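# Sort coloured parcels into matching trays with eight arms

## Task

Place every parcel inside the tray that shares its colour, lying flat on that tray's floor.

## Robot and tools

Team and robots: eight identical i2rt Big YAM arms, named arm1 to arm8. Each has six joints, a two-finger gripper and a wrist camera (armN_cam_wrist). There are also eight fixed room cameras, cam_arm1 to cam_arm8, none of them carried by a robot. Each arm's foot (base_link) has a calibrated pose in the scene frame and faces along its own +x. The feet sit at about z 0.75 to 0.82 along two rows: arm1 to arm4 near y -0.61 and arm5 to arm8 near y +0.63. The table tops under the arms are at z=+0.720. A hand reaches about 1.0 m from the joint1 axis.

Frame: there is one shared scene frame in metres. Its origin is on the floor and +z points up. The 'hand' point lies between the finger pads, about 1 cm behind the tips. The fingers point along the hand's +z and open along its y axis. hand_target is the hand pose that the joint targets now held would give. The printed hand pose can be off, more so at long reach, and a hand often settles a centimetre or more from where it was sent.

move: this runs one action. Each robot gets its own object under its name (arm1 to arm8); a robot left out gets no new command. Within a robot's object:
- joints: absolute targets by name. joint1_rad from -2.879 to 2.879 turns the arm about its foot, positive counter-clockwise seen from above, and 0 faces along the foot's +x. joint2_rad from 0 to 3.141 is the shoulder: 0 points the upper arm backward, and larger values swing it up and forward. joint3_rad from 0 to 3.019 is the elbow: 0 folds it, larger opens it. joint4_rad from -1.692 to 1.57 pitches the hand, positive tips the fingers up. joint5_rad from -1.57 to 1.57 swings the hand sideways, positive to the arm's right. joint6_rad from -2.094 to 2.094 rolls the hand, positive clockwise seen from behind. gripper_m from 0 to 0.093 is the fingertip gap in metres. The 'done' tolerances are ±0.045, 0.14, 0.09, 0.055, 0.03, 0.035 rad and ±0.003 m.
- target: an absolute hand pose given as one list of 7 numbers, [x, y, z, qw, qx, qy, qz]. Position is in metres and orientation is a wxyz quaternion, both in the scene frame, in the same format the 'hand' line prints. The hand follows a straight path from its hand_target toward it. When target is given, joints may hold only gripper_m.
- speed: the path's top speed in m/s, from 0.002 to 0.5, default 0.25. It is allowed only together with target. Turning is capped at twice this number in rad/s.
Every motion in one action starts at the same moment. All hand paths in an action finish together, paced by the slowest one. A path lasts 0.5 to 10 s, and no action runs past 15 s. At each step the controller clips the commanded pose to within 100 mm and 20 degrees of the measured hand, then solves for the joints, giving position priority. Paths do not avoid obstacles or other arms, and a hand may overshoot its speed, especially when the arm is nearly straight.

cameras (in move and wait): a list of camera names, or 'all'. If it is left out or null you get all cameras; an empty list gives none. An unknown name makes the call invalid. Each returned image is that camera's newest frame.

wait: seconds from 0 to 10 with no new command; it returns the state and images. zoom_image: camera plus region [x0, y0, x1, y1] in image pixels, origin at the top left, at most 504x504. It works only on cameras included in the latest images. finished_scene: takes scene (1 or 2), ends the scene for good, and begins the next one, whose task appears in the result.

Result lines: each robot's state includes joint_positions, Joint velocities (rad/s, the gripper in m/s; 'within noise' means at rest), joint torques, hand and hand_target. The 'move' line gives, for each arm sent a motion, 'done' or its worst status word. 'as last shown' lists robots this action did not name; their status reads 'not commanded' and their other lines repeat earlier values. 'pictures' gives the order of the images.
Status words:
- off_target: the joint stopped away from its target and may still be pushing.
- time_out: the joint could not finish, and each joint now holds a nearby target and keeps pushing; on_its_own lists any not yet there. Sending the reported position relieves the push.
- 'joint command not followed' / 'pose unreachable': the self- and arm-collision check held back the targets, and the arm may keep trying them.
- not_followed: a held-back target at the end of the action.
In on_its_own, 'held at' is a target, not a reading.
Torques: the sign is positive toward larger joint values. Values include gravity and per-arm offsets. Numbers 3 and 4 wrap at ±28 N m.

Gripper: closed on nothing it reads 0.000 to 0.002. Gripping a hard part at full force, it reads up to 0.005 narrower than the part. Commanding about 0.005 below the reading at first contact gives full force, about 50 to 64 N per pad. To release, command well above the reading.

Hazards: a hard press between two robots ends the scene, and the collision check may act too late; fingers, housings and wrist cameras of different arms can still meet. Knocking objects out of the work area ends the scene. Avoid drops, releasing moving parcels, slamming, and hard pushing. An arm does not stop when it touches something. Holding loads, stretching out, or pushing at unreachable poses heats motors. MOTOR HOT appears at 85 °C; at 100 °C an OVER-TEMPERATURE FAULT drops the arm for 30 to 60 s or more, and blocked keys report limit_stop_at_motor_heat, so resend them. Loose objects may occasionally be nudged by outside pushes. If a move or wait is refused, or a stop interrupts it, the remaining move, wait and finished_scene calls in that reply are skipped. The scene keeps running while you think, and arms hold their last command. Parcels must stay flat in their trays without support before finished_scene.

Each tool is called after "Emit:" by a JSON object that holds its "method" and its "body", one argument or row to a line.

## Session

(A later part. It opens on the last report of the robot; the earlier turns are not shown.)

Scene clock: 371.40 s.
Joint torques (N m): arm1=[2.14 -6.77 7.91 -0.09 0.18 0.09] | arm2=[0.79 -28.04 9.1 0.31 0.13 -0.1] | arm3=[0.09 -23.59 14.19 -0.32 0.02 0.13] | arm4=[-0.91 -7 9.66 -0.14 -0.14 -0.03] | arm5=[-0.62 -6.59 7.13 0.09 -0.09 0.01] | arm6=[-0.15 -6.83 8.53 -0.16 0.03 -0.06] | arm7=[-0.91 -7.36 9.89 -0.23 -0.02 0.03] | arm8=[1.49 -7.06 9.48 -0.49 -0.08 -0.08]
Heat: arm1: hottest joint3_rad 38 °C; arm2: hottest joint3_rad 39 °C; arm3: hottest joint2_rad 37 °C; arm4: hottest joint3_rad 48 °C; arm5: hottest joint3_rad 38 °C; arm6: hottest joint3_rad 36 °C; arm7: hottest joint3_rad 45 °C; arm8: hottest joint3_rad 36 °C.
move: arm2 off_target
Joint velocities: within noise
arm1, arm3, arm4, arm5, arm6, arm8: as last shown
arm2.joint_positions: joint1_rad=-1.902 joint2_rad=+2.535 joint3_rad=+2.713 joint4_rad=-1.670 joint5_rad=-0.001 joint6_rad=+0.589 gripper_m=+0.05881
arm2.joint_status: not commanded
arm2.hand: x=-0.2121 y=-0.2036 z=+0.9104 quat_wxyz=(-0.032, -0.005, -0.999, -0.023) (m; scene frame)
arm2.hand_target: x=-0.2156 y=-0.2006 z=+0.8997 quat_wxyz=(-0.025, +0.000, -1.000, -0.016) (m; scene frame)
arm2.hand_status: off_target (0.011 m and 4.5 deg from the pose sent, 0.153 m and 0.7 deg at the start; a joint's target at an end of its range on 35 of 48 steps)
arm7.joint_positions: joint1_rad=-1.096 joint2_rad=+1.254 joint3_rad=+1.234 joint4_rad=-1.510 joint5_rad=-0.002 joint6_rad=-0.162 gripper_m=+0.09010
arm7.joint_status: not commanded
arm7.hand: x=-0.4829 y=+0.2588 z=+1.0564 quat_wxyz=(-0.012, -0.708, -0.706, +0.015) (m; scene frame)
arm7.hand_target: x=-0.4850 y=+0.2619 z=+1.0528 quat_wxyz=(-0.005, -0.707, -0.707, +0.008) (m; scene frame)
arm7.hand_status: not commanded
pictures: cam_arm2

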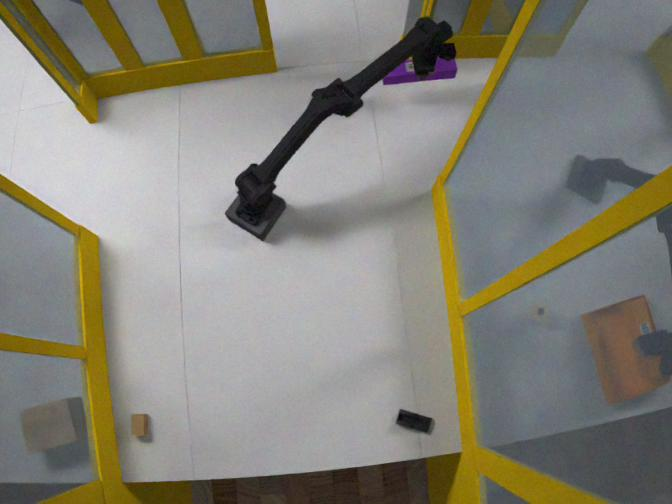

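Emit:
{"method": "move", "body": {
  "arm3": {"target":[0.43,-1.318,0.775,0,0.662,0.7495,0],"speed":0.17},
  "arm2": {"target":[-0.576,-0.427,1.04,0,0,1,0],"speed":0.35},
  "cameras": ["cam_arm3"]
}}

Emit:
{"method": "move", "body": {
  "arm3": {"target":[0.43,-1.318,0.742,0,0.662,0.7495,0],"speed":0.12},
  "arm2": {"joints":{"joint1_rad":-1.391,"joint6_rad":-0.48}},
  "cameras": ["cam_arm3"]
}}

Emit:
{"method": "move", "body": {
  "arm2": {"target":[-0.53,-0.003,0.87,0,0.7071,0.7071,0],"speed":0.3},
  "cameras": ["cam_arm7","cam_arm2"]
}}

Scene clock: 383.27 s.
Joint torques (N m): arm1=[2.2 -6.48 8.01 -0.12 0.18 0.07] | arm2=[0.85 -9 8.36 0.21 0.13 0.07] | arm3=[-0.73 -25 13.78 0.49 0.03 0.01] | arm4=[-0.91 -7 9.66 -0.14 -0.13 -0.03] | arm5=[-0.73 -6.12 7.16 -0.01 -0.1 0.04] | arm6=[-0.21 -6.83 8.51 -0.16 0.03 -0.07] | arm7=[-0.79 -7.41 9.91 -0.16 -0.01 0.02] | arm8=[1.73 -7.24 9.58 -0.49 -0.07 -0.08]
Heat: arm1: hottest joint3_rad 37 °C; arm2: hottest joint3_rad 38 °C; arm3: hottest joint2_rad 38 °C; arm4: hottest joint3_rad 47 °C; arm5: hottest joint3_rad 38 °C; arm6: hottest joint3_rad 36 °C; arm7: hottest joint3_rad 45 °C; arm8: hottest joint3_rad 36 °C.
move: arm2 done; arm3 off_target
Joint velocities: within noise
arm1.joint_positions: joint1_rad=-1.549 joint2_rad=+1.270 joint3_rad=+1.303 joint4_rad=-1.577 joint5_rad=+0.004 joint6_rad=+0.014 gripper_m=+0.08489
arm1.joint_status: not commanded
arm1.hand: x=-2.2952 y=-0.9368 z=+1.0480 quat_wxyz=(-0.011, -0.838, -0.546, +0.014) (m; scene frame)
arm1.hand_target: x=-2.2900 y=-0.9348 z=+1.0402 quat_wxyz=(+0.000, -0.836, -0.548, +0.000) (m; scene frame)
arm1.hand_status: not commanded
arm2.joint_positions: joint1_rad=-1.873 joint2_rad=+1.222 joint3_rad=+1.173 joint4_rad=-1.505 joint5_rad=-0.001 joint6_rad=+0.603 gripper_m=+0.05881
arm2.joint_status: not commanded
arm2.hand: x=-0.5732 y=-0.4281 z=+1.0427 quat_wxyz=(-0.007, +0.003, -1.000, -0.006) (m; scene frame)
arm2.hand_target: x=-0.5760 y=-0.4270 z=+1.0401 quat_wxyz=(+0.000, +0.000, -1.000, +0.000) (m; scene frame)
arm2.hand_status: done (0.004 m and 1.1 deg from the pose sent, 0.446 m and 4.5 deg at the start)
arm3.joint_positions: joint1_rad=+2.180 joint2_rad=+2.321 joint3_rad=+2.041 joint4_rad=-1.351 joint5_rad=+0.001 joint6_rad=-0.135 gripper_m=+0.05860
arm3.joint_status: not commanded
arm3.hand: x=+0.4336 y=-1.2939 z=+0.7580 quat_wxyz=(-0.020, +0.658, +0.752, +0.026) (m; scene frame)
arm3.hand_target: x=+0.4301 y=-1.3164 z=+0.7757 quat_wxyz=(+0.000, +0.662, +0.750, +0.000) (m; scene frame)
arm3.hand_status: off_target (0.030 m and 3.8 deg from the pose sent, 0.090 m and 2.6 deg at the start)
arm4.joint_positions: joint1_rad=-1.885 joint2_rad=+1.279 joint3_rad=+1.344 joint4_rad=-1.611 joint5_rad=-0.014 joint6_rad=+0.028 gripper_m=+0.08491
arm4.joint_status: not commanded
arm4.hand: x=+1.9100 y=-0.9010 z=+1.0455 quat_wxyz=(-0.011, -0.462, -0.887, +0.006) (m; scene frame)
arm4.hand_target: x=+1.9060 y=-0.9000 z=+1.0401 quat_wxyz=(+0.000, -0.462, -0.887, +0.000) (m; scene frame)
arm4.hand_status: not commanded
arm5, arm6, arm7, arm8: as last shown
pictures: cam_arm3

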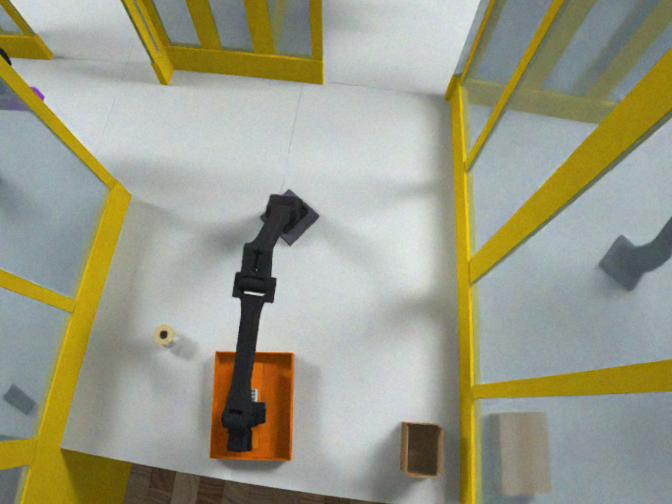

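Scene clock: 385.30 s.
Joint torques (N m): arm1=[2.49 -7 7.95 -0.2 0.17 0.08] | arm2=[0.73 -9 8.39 0.21 0.01 -0.22] | arm3=[-0.79 -24.29 11.33 0.51 0.03 0.02] | arm4=[-0.91 -7 9.65 -0.16 -0.14 -0.03] | arm5=[-0.79 -6.42 7.09 -0.09 -0.11 0.03] | arm6=[-0.26 -6.89 8.54 -0.13 0.03 -0.06] | arm7=[-0.97 -7.41 9.92 -0.24 0.01 0.02] | arm8=[1.67 -7.12 9.5 -0.53 -0.05 -0.08]
Heat: arm1: hottest joint3_rad 37 °C; arm2: hottest joint3_rad 39 °C; arm3: hottest joint2_rad 38 °C; arm4: hottest joint3_rad 47 °C; arm5: hottest joint3_rad 38 °C; arm6: hottest joint3_rad 36 °C; arm7: hottest joint3_rad 45 °C; arm8: hottest joint3_rad 36 °C.
move: arm2 done; arm3 off_target
Joint velocities: within noise
arm1, arm4, arm5, arm6, arm7, arm8: as last shown
arm2.joint_positions: joint1_rad=-1.397 joint2_rad=+1.222 joint3_rad=+1.173 joint4_rad=-1.505 joint5_rad=+0.000 joint6_rad=-0.466 gripper_m=+0.05876
arm2.joint_status: all done
arm2.hand: x=-0.6936 y=-0.3212 z=+1.0428 quat_wxyz=(-0.008, +0.700, -0.715, -0.003) (m; scene frame)
arm2.hand_target: x=-0.6961 y=-0.3218 z=+1.0403 quat_wxyz=(+0.000, +0.707, -0.707, +0.000) (m; scene frame)
arm2.hand_status: not commanded
arm3.joint_positions: joint1_rad=+2.180 joint2_rad=+2.344 joint3_rad=+2.041 joint4_rad=-1.287 joint5_rad=+0.001 joint6_rad=-0.135 gripper_m=+0.05860
arm3.joint_status: not commanded
arm3.hand: x=+0.4337 y=-1.3066 z=+0.7420 quat_wxyz=(-0.006, +0.658, +0.753, +0.011) (m; scene frame)
arm3.hand_target: x=+0.4301 y=-1.3176 z=+0.7422 quat_wxyz=(+0.000, +0.662, +0.750, +0.000) (m; scene frame)
arm3.hand_status: off_target (0.012 m and 1.5 deg from the pose sent, 0.029 m and 3.8 deg at the start)
pictures: cam_arm3

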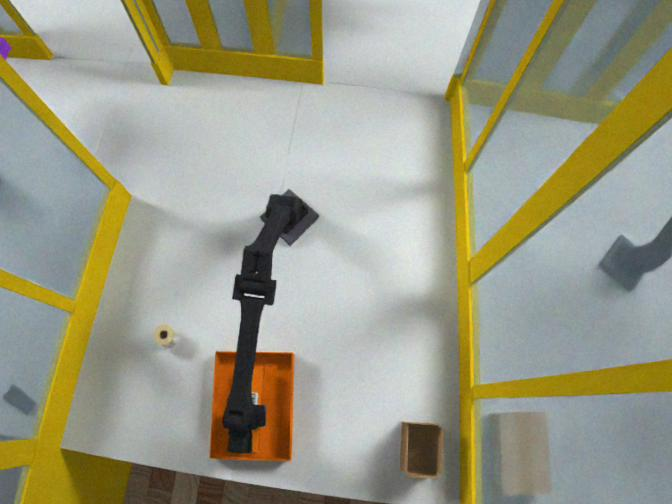

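Scene clock: 392.07 s.
Joint torques (N m): arm1=[2.14 -6.95 7.97 -0.12 0.2 0.08] | arm2=[-0.38 -24.88 11.9 -0.01 -0.18 0.08] | arm3=[-0.79 -24.41 11.3 0.47 0.03 0.02] | arm4=[-0.91 -7 9.65 -0.16 -0.13 -0.03] | arm5=[-0.5 -6.65 7.1 -0.08 -0.12 0.07] | arm6=[-0.21 -6.89 8.5 -0.13 0.03 -0.06] | arm7=[-0.85 -7.41 9.89 -0.2 0 0.02] | arm8=[1.85 -7.12 9.5 -0.5 -0.03 -0.08]
Heat: arm1: hottest joint3_rad 37 °C; arm2: hottest joint3_rad 40 °C; arm3: hottest joint2_rad 37 °C; arm4: hottest joint3_rad 47 °C; arm5: hottest joint3_rad 38 °C; arm6: hottest joint3_rad 36 °C; arm7: hottest joint3_rad 45 °C; arm8: hottest joint3_rad 36 °C.
move: arm2 off_target
Joint velocities: within noise
arm1, arm3, arm4, arm5, arm6, arm7, arm8: as last shown
arm2.joint_positions: joint1_rad=-1.417 joint2_rad=+2.281 joint3_rad=+2.119 joint4_rad=-1.448 joint5_rad=-0.133 joint6_rad=+2.081 gripper_m=+0.05886
arm2.joint_status: not commanded
arm2.hand: x=-0.5396 y=-0.0111 z=+0.8658 quat_wxyz=(+0.067, -0.487, -0.871, +0.019) (m; scene frame)
arm2.hand_target: x=-0.5299 y=-0.0038 z=+0.8700 quat_wxyz=(+0.069, -0.496, -0.866, +0.011) (m; scene frame)
arm2.hand_status: off_target (0.013 m and 32.5 deg from the pose sent, 0.397 m and 178.8 deg at the start; pose on its path clipped on 56 of 203 steps; a joint's target at an end of its range on 72 of 203 steps)
pictures: cam_arm2, cam_arm7

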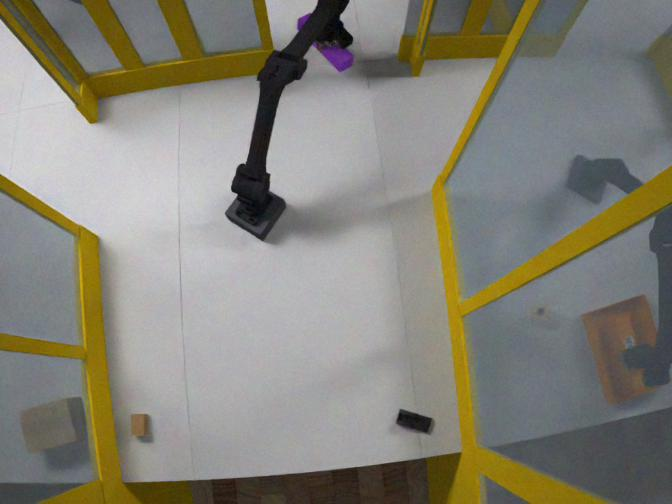

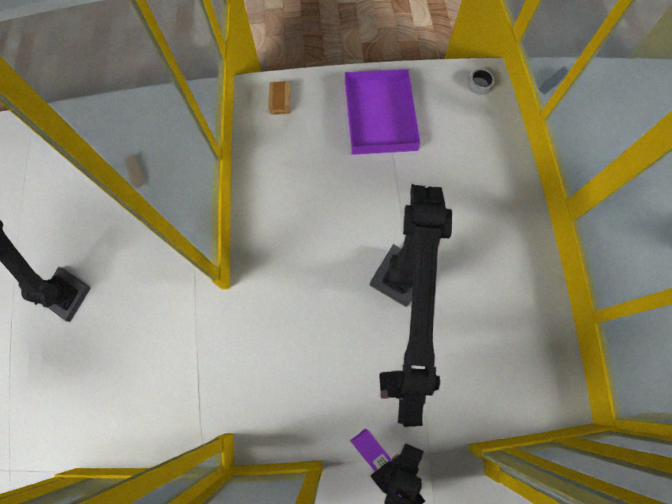

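Emit:
{"method": "move", "body": {
  "arm2": {"joints":{"joint6_rad":-0.466,"joint5_rad":0.0}},
  "arm3": {"joints":{"gripper_m":0.085}},
  "cameras": []
}}

Emit:
{"method": "move", "body": {
  "arm2": {"target":[-0.527,0.006,0.745,0,-0.7071,0.7071,0],"speed":0.15},
  "arm3": {"target":[0.43,-1.29,0.9,0,0.662,0.7495,0],"speed":0.25},
  "cameras": ["cam_arm7"]
}}

Scene clock: 401.93 s.
Joint torques (N m): arm1=[1.9 -7 7.95 -0.17 0.19 0.07] | arm2=[-0.32 -25 11.93 0.1 0.08 -0.19] | arm3=[-0.79 -24.47 11.28 0.49 0.02 0] | arm4=[-0.91 -7 9.65 -0.14 -0.13 -0.03] | arm5=[-0.67 -6.24 7.04 -0.03 -0.08 0.01] | arm6=[-0.21 -6.89 8.51 -0.14 0.04 -0.06] | arm7=[-0.73 -7.3 9.88 -0.24 0 0.03] | arm8=[1.79 -6.65 9.5 -0.46 -0.05 -0.08]
Heat: arm1: hottest joint3_rad 36 °C; arm2: hottest joint3_rad 42 °C; arm3: hottest joint3_rad 37 °C; arm4: hottest joint3_rad 46 °C; arm5: hottest joint3_rad 38 °C; arm6: hottest joint3_rad 36 °C; arm7: hottest joint3_rad 45 °C; arm8: hottest joint3_rad 36 °C.
move: arm2 done; arm3 done
Joint velocities: within noise
arm1, arm4, arm7: as last shown
arm2.joint_positions: joint1_rad=-1.419 joint2_rad=+2.281 joint3_rad=+2.121 joint4_rad=-1.450 joint5_rad=-0.003 joint6_rad=-0.452 gripper_m=+0.05879
arm2.joint_status: all done
arm2.hand: x=-0.5189 y=-0.0225 z=+0.8648 quat_wxyz=(+0.019, +0.686, -0.727, +0.004) (m; scene frame)
arm2.hand_target: x=-0.5094 y=-0.0154 z=+0.8684 quat_wxyz=(+0.010, +0.689, -0.724, +0.003) (m; scene frame)
arm2.hand_status: not commanded
arm3.joint_positions: joint1_rad=+2.180 joint2_rad=+2.345 joint3_rad=+2.041 joint4_rad=-1.287 joint5_rad=+0.002 joint6_rad=-0.135 gripper_m=+0.08497
arm3.joint_status: all done
arm3.hand: x=+0.4336 y=-1.3064 z=+0.7410 quat_wxyz=(-0.007, +0.658, +0.753, +0.011) (m; scene frame)
arm3.hand_target: x=+0.4301 y=-1.3176 z=+0.7422 quat_wxyz=(+0.000, +0.662, +0.750, +0.000) (m; scene frame)
arm3.hand_status: not commanded
arm5.joint_positions: joint1_rad=+1.558 joint2_rad=+1.258 joint3_rad=+1.222 joint4_rad=-1.516 joint5_rad=+0.000 joint6_rad=-0.284 gripper_m=+0.08988
arm5.joint_status: not commanded
arm5.hand: x=+2.0671 y=+0.2998 z=+1.0400 quat_wxyz=(+0.003, +0.703, +0.711, -0.005) (m; scene frame)
arm5.hand_target: x=+2.0671 y=+0.3010 z=+1.0401 quat_wxyz=(+0.000, +0.707, +0.707, +0.000) (m; scene frame)
arm5.hand_status: not commanded
arm6.joint_positions: joint1_rad=-1.087 joint2_rad=+1.266 joint3_rad=+1.168 joint4_rad=-1.475 joint5_rad=+0.000 joint6_rad=-0.132 gripper_m=+0.08989
arm6.joint_status: not commanded
arm6.hand: x=+0.8029 y=+0.2789 z=+1.0460 quat_wxyz=(+0.001, -0.708, -0.706, -0.001) (m; scene frame)
arm6.hand_target: x=+0.8049 y=+0.2809 z=+1.0500 quat_wxyz=(+0.000, -0.707, -0.707, +0.000) (m; scene frame)
arm6.hand_status: not commanded
arm8.joint_positions: joint1_rad=+0.329 joint2_rad=+1.222 joint3_rad=+1.308 joint4_rad=-1.635 joint5_rad=-0.001 joint6_rad=-0.275 gripper_m=+0.08993
arm8.joint_status: not commanded
arm8.hand: x=-1.7547 y=+0.3265 z=+1.0543 quat_wxyz=(-0.006, -0.708, -0.706, +0.009) (m; scene frame)
arm8.hand_target: x=-1.7549 y=+0.3289 z=+1.0501 quat_wxyz=(+0.000, -0.707, -0.707, +0.000) (m; scene frame)
arm8.hand_status: not commanded
pictures: none
No camera images: "cameras" was empty.

Scene clock: 403.60 s.
Joint torques (N m): arm1=[2.32 -7.06 8.01 -0.21 0.17 0.09] | arm2=[0.56 -26.17 8.66 0.87 0.09 -0.2] | arm3=[-0.67 -25.52 13.94 -0.34 0.02 0.02] | arm4=[-0.91 -7 9.66 -0.14 -0.14 -0.03] | arm5=[-0.67 -6.18 7.15 -0.06 -0.11 0.03] | arm6=[-0.21 -6.89 8.53 -0.13 0.04 -0.06] | arm7=[-0.85 -7.36 9.95 -0.25 0 0.02] | arm8=[1.67 -6.95 9.47 -0.5 -0.06 -0.07]
Heat: arm1: hottest joint3_rad 36 °C; arm2: hottest joint3_rad 42 °C; arm3: hottest joint3_rad 37 °C; arm4: hottest joint3_rad 46 °C; arm5: hottest joint3_rad 38 °C; arm6: hottest joint3_rad 36 °C; arm7: hottest joint3_rad 45 °C; arm8: hottest joint3_rad 36 °C.
move: arm2 done; arm3 off_target
Joint velocities: within noise
arm1, arm4, arm5, arm6, arm7, arm8: as last shown
arm2.joint_positions: joint1_rad=-1.393 joint2_rad=+2.414 joint3_rad=+2.052 joint4_rad=-1.220 joint5_rad=-0.003 joint6_rad=-0.465 gripper_m=+0.05878
arm2.joint_status: not commanded
arm2.hand: x=-0.5275 y=+0.0008 z=+0.7485 quat_wxyz=(+0.006, +0.701, -0.713, +0.000) (m; scene frame)
arm2.hand_target: x=-0.5271 y=+0.0060 z=+0.7451 quat_wxyz=(+0.000, +0.707, -0.707, +0.000) (m; scene frame)
arm2.hand_status: done (0.006 m and 1.2 deg from the pose sent, 0.123 m and 4.0 deg at the start)
arm3.joint_positions: joint1_rad=+2.180 joint2_rad=+2.190 joint3_rad=+2.102 joint4_rad=-1.537 joint5_rad=+0.002 joint6_rad=-0.135 gripper_m=+0.08497
arm3.joint_status: not commanded
arm3.hand: x=+0.4329 y=-1.2766 z=+0.8683 quat_wxyz=(-0.018, +0.658, +0.752, +0.024) (m; scene frame)
arm3.hand_target: x=+0.4301 y=-1.2884 z=+0.9000 quat_wxyz=(+0.000, +0.662, +0.750, +0.000) (m; scene frame)
arm3.hand_status: off_target (0.035 m and 3.5 deg from the pose sent, 0.160 m and 1.6 deg at the start)
pictures: cam_arm7

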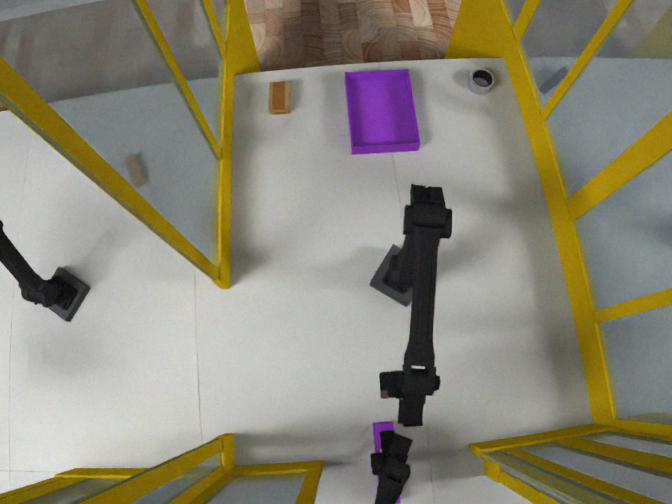

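Emit:
{"method": "move", "body": {
  "arm2": {"joints":{"gripper_m":0.09}},
  "arm3": {"target":[0.435,-0.96,1.04,0,0.662,0.7495,0],"speed":0.35},
  "cameras": []
}}

Emit:
{"method": "move", "body": {
  "arm2": {"target":[-0.53,-0.003,0.89,0,-0.7071,0.7071,0],"speed":0.25},
  "cameras": []
}}

Emit:
{"method": "move", "body": {
  "arm2": {"target":[-0.695,-0.322,1.04,0,-0.7071,0.7071,0],"speed":0.35},
  "cameras": ["cam_arm3"]
}}

Emit:
{"method": "move", "body": {
  "arm7": {"target":[-0.525,0.0,0.88,0,0.7071,0.7071,0],"speed":0.35},
  "cameras": ["arm7_cam_wrist"]
}}

Scene clock: 433.37 s.
Joint torques (N m): arm1=[2.2 -6.95 7.98 -0.14 0.17 0.08] | arm2=[0.56 -26.75 8.61 0.88 0.09 -0.2] | arm3=[0.09 -10.34 9.29 -0.25 0.02 0.14] | arm4=[-0.91 -7 9.65 -0.16 -0.14 -0.03] | arm5=[-1.26 -6.65 7.05 -0.12 -0.09 0.04] | arm6=[-0.21 -6.89 8.53 -0.14 0.03 -0.07] | arm7=[-1.08 -7.47 9.96 -0.18 0 0.04] | arm8=[1.73 -7.12 9.5 -0.46 -0.06 -0.05]
Heat: arm1: hottest joint3_rad 35 °C; arm2: hottest joint2_rad 39 °C; arm3: hottest joint3_rad 39 °C; arm4: hottest joint3_rad 45 °C; arm5: hottest joint3_rad 38 °C; arm6: hottest joint3_rad 36 °C; arm7: hottest joint3_rad 45 °C; arm8: hottest joint3_rad 36 °C.
move: arm2 done; arm3 done
Joint velocities: within noise
arm1, arm4, arm5, arm6, arm7, arm8: as last shown
arm2.joint_positions: joint1_rad=-1.393 joint2_rad=+2.414 joint3_rad=+2.052 joint4_rad=-1.220 joint5_rad=-0.003 joint6_rad=-0.465 gripper_m=+0.08992
arm2.joint_status: all done
arm2.hand: x=-0.5275 y=+0.0008 z=+0.7485 quat_wxyz=(+0.006, +0.701, -0.713, +0.000) (m; scene frame)
arm2.hand_target: x=-0.5272 y=+0.0060 z=+0.7451 quat_wxyz=(+0.000, +0.707, -0.707, +0.000) (m; scene frame)
arm2.hand_status: not commanded
arm3.joint_positions: joint1_rad=+2.180 joint2_rad=+1.245 joint3_rad=+1.308 joint4_rad=-1.620 joint5_rad=+0.002 joint6_rad=-0.133 gripper_m=+0.08497
arm3.joint_status: not commanded
arm3.hand: x=+0.4325 y=-0.9630 z=+1.0388 quat_wxyz=(+0.004, +0.659, +0.752, -0.002) (m; scene frame)
arm3.hand_target: x=+0.4350 y=-0.9600 z=+1.0400 quat_wxyz=(+0.000, +0.662, +0.750, +0.000) (m; scene frame)
arm3.hand_status: done (0.004 m and 0.7 deg from the pose sent, 0.360 m and 3.5 deg at the start)
pictures: none
No camera images: "cameras" was empty.

Scene clock: 434.80 s.
Joint torques (N m): arm1=[2.32 -6.83 8.06 -0.12 0.17 0.07] | arm2=[0.38 -24.88 11.33 0.16 0.08 -0.19] | arm3=[0.15 -10.29 9.28 -0.23 0.03 0.13] | arm4=[-0.91 -7 9.66 -0.14 -0.13 -0.03] | arm5=[-0.62 -6.24 7.27 -0.25 -0.09 0.05] | arm6=[-0.21 -6.89 8.53 -0.16 0.03 -0.06] | arm7=[-0.91 -7.41 9.92 -0.18 0 0.02] | arm8=[1.79 -7.12 9.51 -0.5 -0.04 -0.07]
Heat: arm1: hottest joint3_rad 35 °C; arm2: hottest joint2_rad 39 °C; arm3: hottest joint3_rad 39 °C; arm4: hottest joint3_rad 45 °C; arm5: hottest joint3_rad 38 °C; arm6: hottest joint3_rad 36 °C; arm7: hottest joint3_rad 45 °C; arm8: hottest joint3_rad 36 °C.
move: arm2 done
Joint velocities: within noise
arm1, arm3, arm4, arm5, arm6, arm7, arm8: as last shown
arm2.joint_positions: joint1_rad=-1.393 joint2_rad=+2.255 joint3_rad=+2.141 joint4_rad=-1.465 joint5_rad=-0.002 joint6_rad=-0.467 gripper_m=+0.08992
arm2.joint_status: not commanded
arm2.hand: x=-0.5333 y=-0.0107 z=+0.8893 quat_wxyz=(+0.004, +0.702, -0.713, +0.000) (m; scene frame)
arm2.hand_target: x=-0.5302 y=-0.0033 z=+0.8900 quat_wxyz=(+0.000, +0.707, -0.707, +0.000) (m; scene frame)
arm2.hand_status: done (0.008 m and 1.0 deg from the pose sent, 0.142 m and 1.2 deg at the start)
arm3.joint_positions: joint1_rad=+2.180 joint2_rad=+1.245 joint3_rad=+1.308 joint4_rad=-1.620 joint5_rad=+0.002 joint6_rad=-0.132 gripper_m=+0.08497
arm3.hand_target: x=+0.4350 y=-0.9601 z=+1.0400 quat_wxyz=(+0.000, +0.662, +0.750, +0.000) (m; scene frame)
pictures: none
No camera images: "cameras" was empty.

Scene clock: 436.80 s.
Joint torques (N m): arm1=[2.02 -6.77 8.03 -0.12 0.19 0.07] | arm2=[0.09 -8.88 8.25 0.21 0.07 -0.2] | arm3=[0.15 -10.34 9.29 -0.24 0.03 0.13] | arm4=[-0.97 -7 9.65 -0.16 -0.13 -0.03] | arm5=[-1.08 -6.01 7.06 -0.16 -0.09 0.02] | arm6=[-0.15 -6.77 8.51 -0.13 0.04 -0.06] | arm7=[-0.79 -7.41 9.98 -0.21 0 0.02] | arm8=[1.67 -7 9.51 -0.46 -0.06 -0.07]
Heat: arm1: hottest joint3_rad 35 °C; arm2: hottest joint2_rad 39 °C; arm3: hottest joint3_rad 38 °C; arm4: hottest joint3_rad 45 °C; arm5: hottest joint3_rad 38 °C; arm6: hottest joint3_rad 36 °C; arm7: hottest joint3_rad 45 °C; arm8: hottest joint3_rad 36 °C.
move: arm2 done
Joint velocities: within noise
arm1, arm3, arm4, arm5, arm6, arm8: as last shown
arm2.joint_positions: joint1_rad=-1.393 joint2_rad=+1.222 joint3_rad=+1.175 joint4_rad=-1.505 joint5_rad=-0.002 joint6_rad=-0.470 gripper_m=+0.08992
arm2.joint_status: not commanded
arm2.hand: x=-0.6951 y=-0.3199 z=+1.0437 quat_wxyz=(-0.009, +0.703, -0.711, -0.005) (m; scene frame)
arm2.hand_target: x=-0.6951 y=-0.3220 z=+1.0400 quat_wxyz=(+0.000, +0.707, -0.707, +0.000) (m; scene frame)
arm2.hand_status: done (0.004 m and 1.4 deg from the pose sent, 0.382 m and 1.0 deg at the start)
arm7.joint_positions: joint1_rad=-1.096 joint2_rad=+1.254 joint3_rad=+1.234 joint4_rad=-1.510 joint5_rad=-0.002 joint6_rad=-0.162 gripper_m=+0.09010
arm7.joint_status: not commanded
arm7.hand: x=-0.4829 y=+0.2588 z=+1.0564 quat_wxyz=(-0.012, -0.708, -0.706, +0.015) (m; scene frame)
arm7.hand_target: x=-0.4850 y=+0.2619 z=+1.0528 quat_wxyz=(-0.005, -0.707, -0.707, +0.008) (m; scene frame)
arm7.hand_status: not commanded
pictures: cam_arm3

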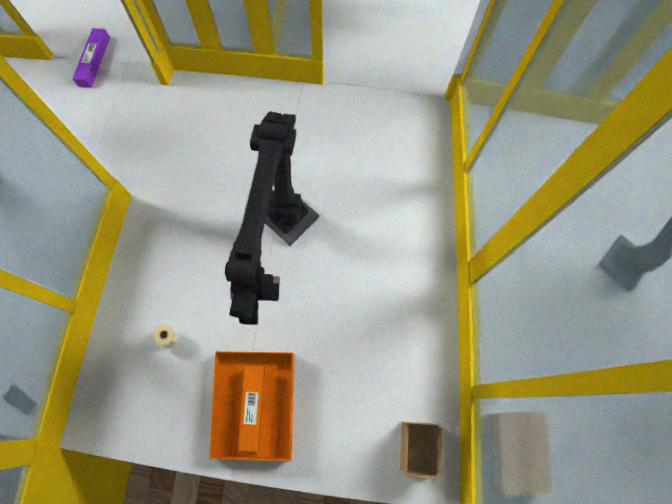

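Scene clock: 438.73 s.
Joint torques (N m): arm1=[2.32 -6.89 8.03 -0.12 0.16 0.07] | arm2=[0.09 -8.82 8.25 0.21 0.07 -0.19] | arm3=[0.15 -10.4 9.28 -0.23 0.03 0.12] | arm4=[-0.91 -7 9.66 -0.16 -0.14 -0.03] | arm5=[-0.91 -6.65 7.13 -0.02 -0.11 0.02] | arm6=[-0.15 -6.89 8.51 -0.13 0.03 -0.06] | arm7=[-0.09 -16.03 14.53 -0.35 -0.05 0.11] | arm8=[1.61 -6.89 9.5 -0.54 -0.08 -0.06]
Heat: arm1: hottest joint3_rad 35 °C; arm2: hottest joint2_rad 39 °C; arm3: hottest joint3_rad 38 °C; arm4: hottest joint3_rad 45 °C; arm5: hottest joint3_rad 38 °C; arm6: hottest joint3_rad 36 °C; arm7: hottest joint3_rad 45 °C; arm8: hottest joint3_rad 36 °C.
move: arm7 off_target
Joint velocities: within noise
arm1.joint_positions: joint1_rad=-1.549 joint2_rad=+1.270 joint3_rad=+1.303 joint4_rad=-1.577 joint5_rad=+0.004 joint6_rad=+0.014 gripper_m=+0.08489
arm1.joint_status: not commanded
arm1.hand: x=-2.2952 y=-0.9368 z=+1.0480 quat_wxyz=(-0.011, -0.838, -0.546, +0.014) (m; scene frame)
arm1.hand_target: x=-2.2900 y=-0.9348 z=+1.0402 quat_wxyz=(+0.000, -0.836, -0.548, +0.000) (m; scene frame)
arm1.hand_status: not commanded
arm2, arm3, arm5, arm6, arm8: as last shown
arm2.joint_positions: joint1_rad=-1.393 joint2_rad=+1.222 joint3_rad=+1.175 joint4_rad=-1.505 joint5_rad=-0.002 joint6_rad=-0.471 gripper_m=+0.08992
arm4.joint_positions: joint1_rad=-1.885 joint2_rad=+1.279 joint3_rad=+1.344 joint4_rad=-1.611 joint5_rad=-0.014 joint6_rad=+0.028 gripper_m=+0.08491
arm4.joint_status: not commanded
arm4.hand: x=+1.9100 y=-0.9010 z=+1.0455 quat_wxyz=(-0.011, -0.462, -0.887, +0.006) (m; scene frame)
arm4.hand_target: x=+1.9060 y=-0.9000 z=+1.0401 quat_wxyz=(+0.000, -0.462, -0.887, +0.000) (m; scene frame)
arm4.hand_status: not commanded
arm7.joint_positions: joint1_rad=-1.096 joint2_rad=+2.032 joint3_rad=+1.698 joint4_rad=-1.270 joint5_rad=-0.002 joint6_rad=-0.162 gripper_m=+0.09010
arm7.joint_status: not commanded
arm7.hand: x=-0.5231 y=+0.0188 z=+0.8664 quat_wxyz=(+0.010, -0.708, -0.706, -0.014) (m; scene frame)
arm7.hand_target: x=-0.5247 y=+0.0010 z=+0.8804 quat_wxyz=(+0.000, -0.707, -0.707, +0.000) (m; scene frame)
arm7.hand_status: off_target (0.023 m and 2.0 deg from the pose sent, 0.316 m and 2.2 deg at the start)
pictures: arm7_cam_wrist
camera_calibration:
arm7_cam_wrist: T_world_to_cam=[[-0.999905, -0.0121694, 0.00641118, -0.531575], [-0.00591724, 0.801335, 0.598187, -0.530089], [-0.0124171, 0.598092, -0.801331, 0.797772], [0, 0, 0, 1]] pos_world=[-0.524755, -0.0588311, 0.95978]

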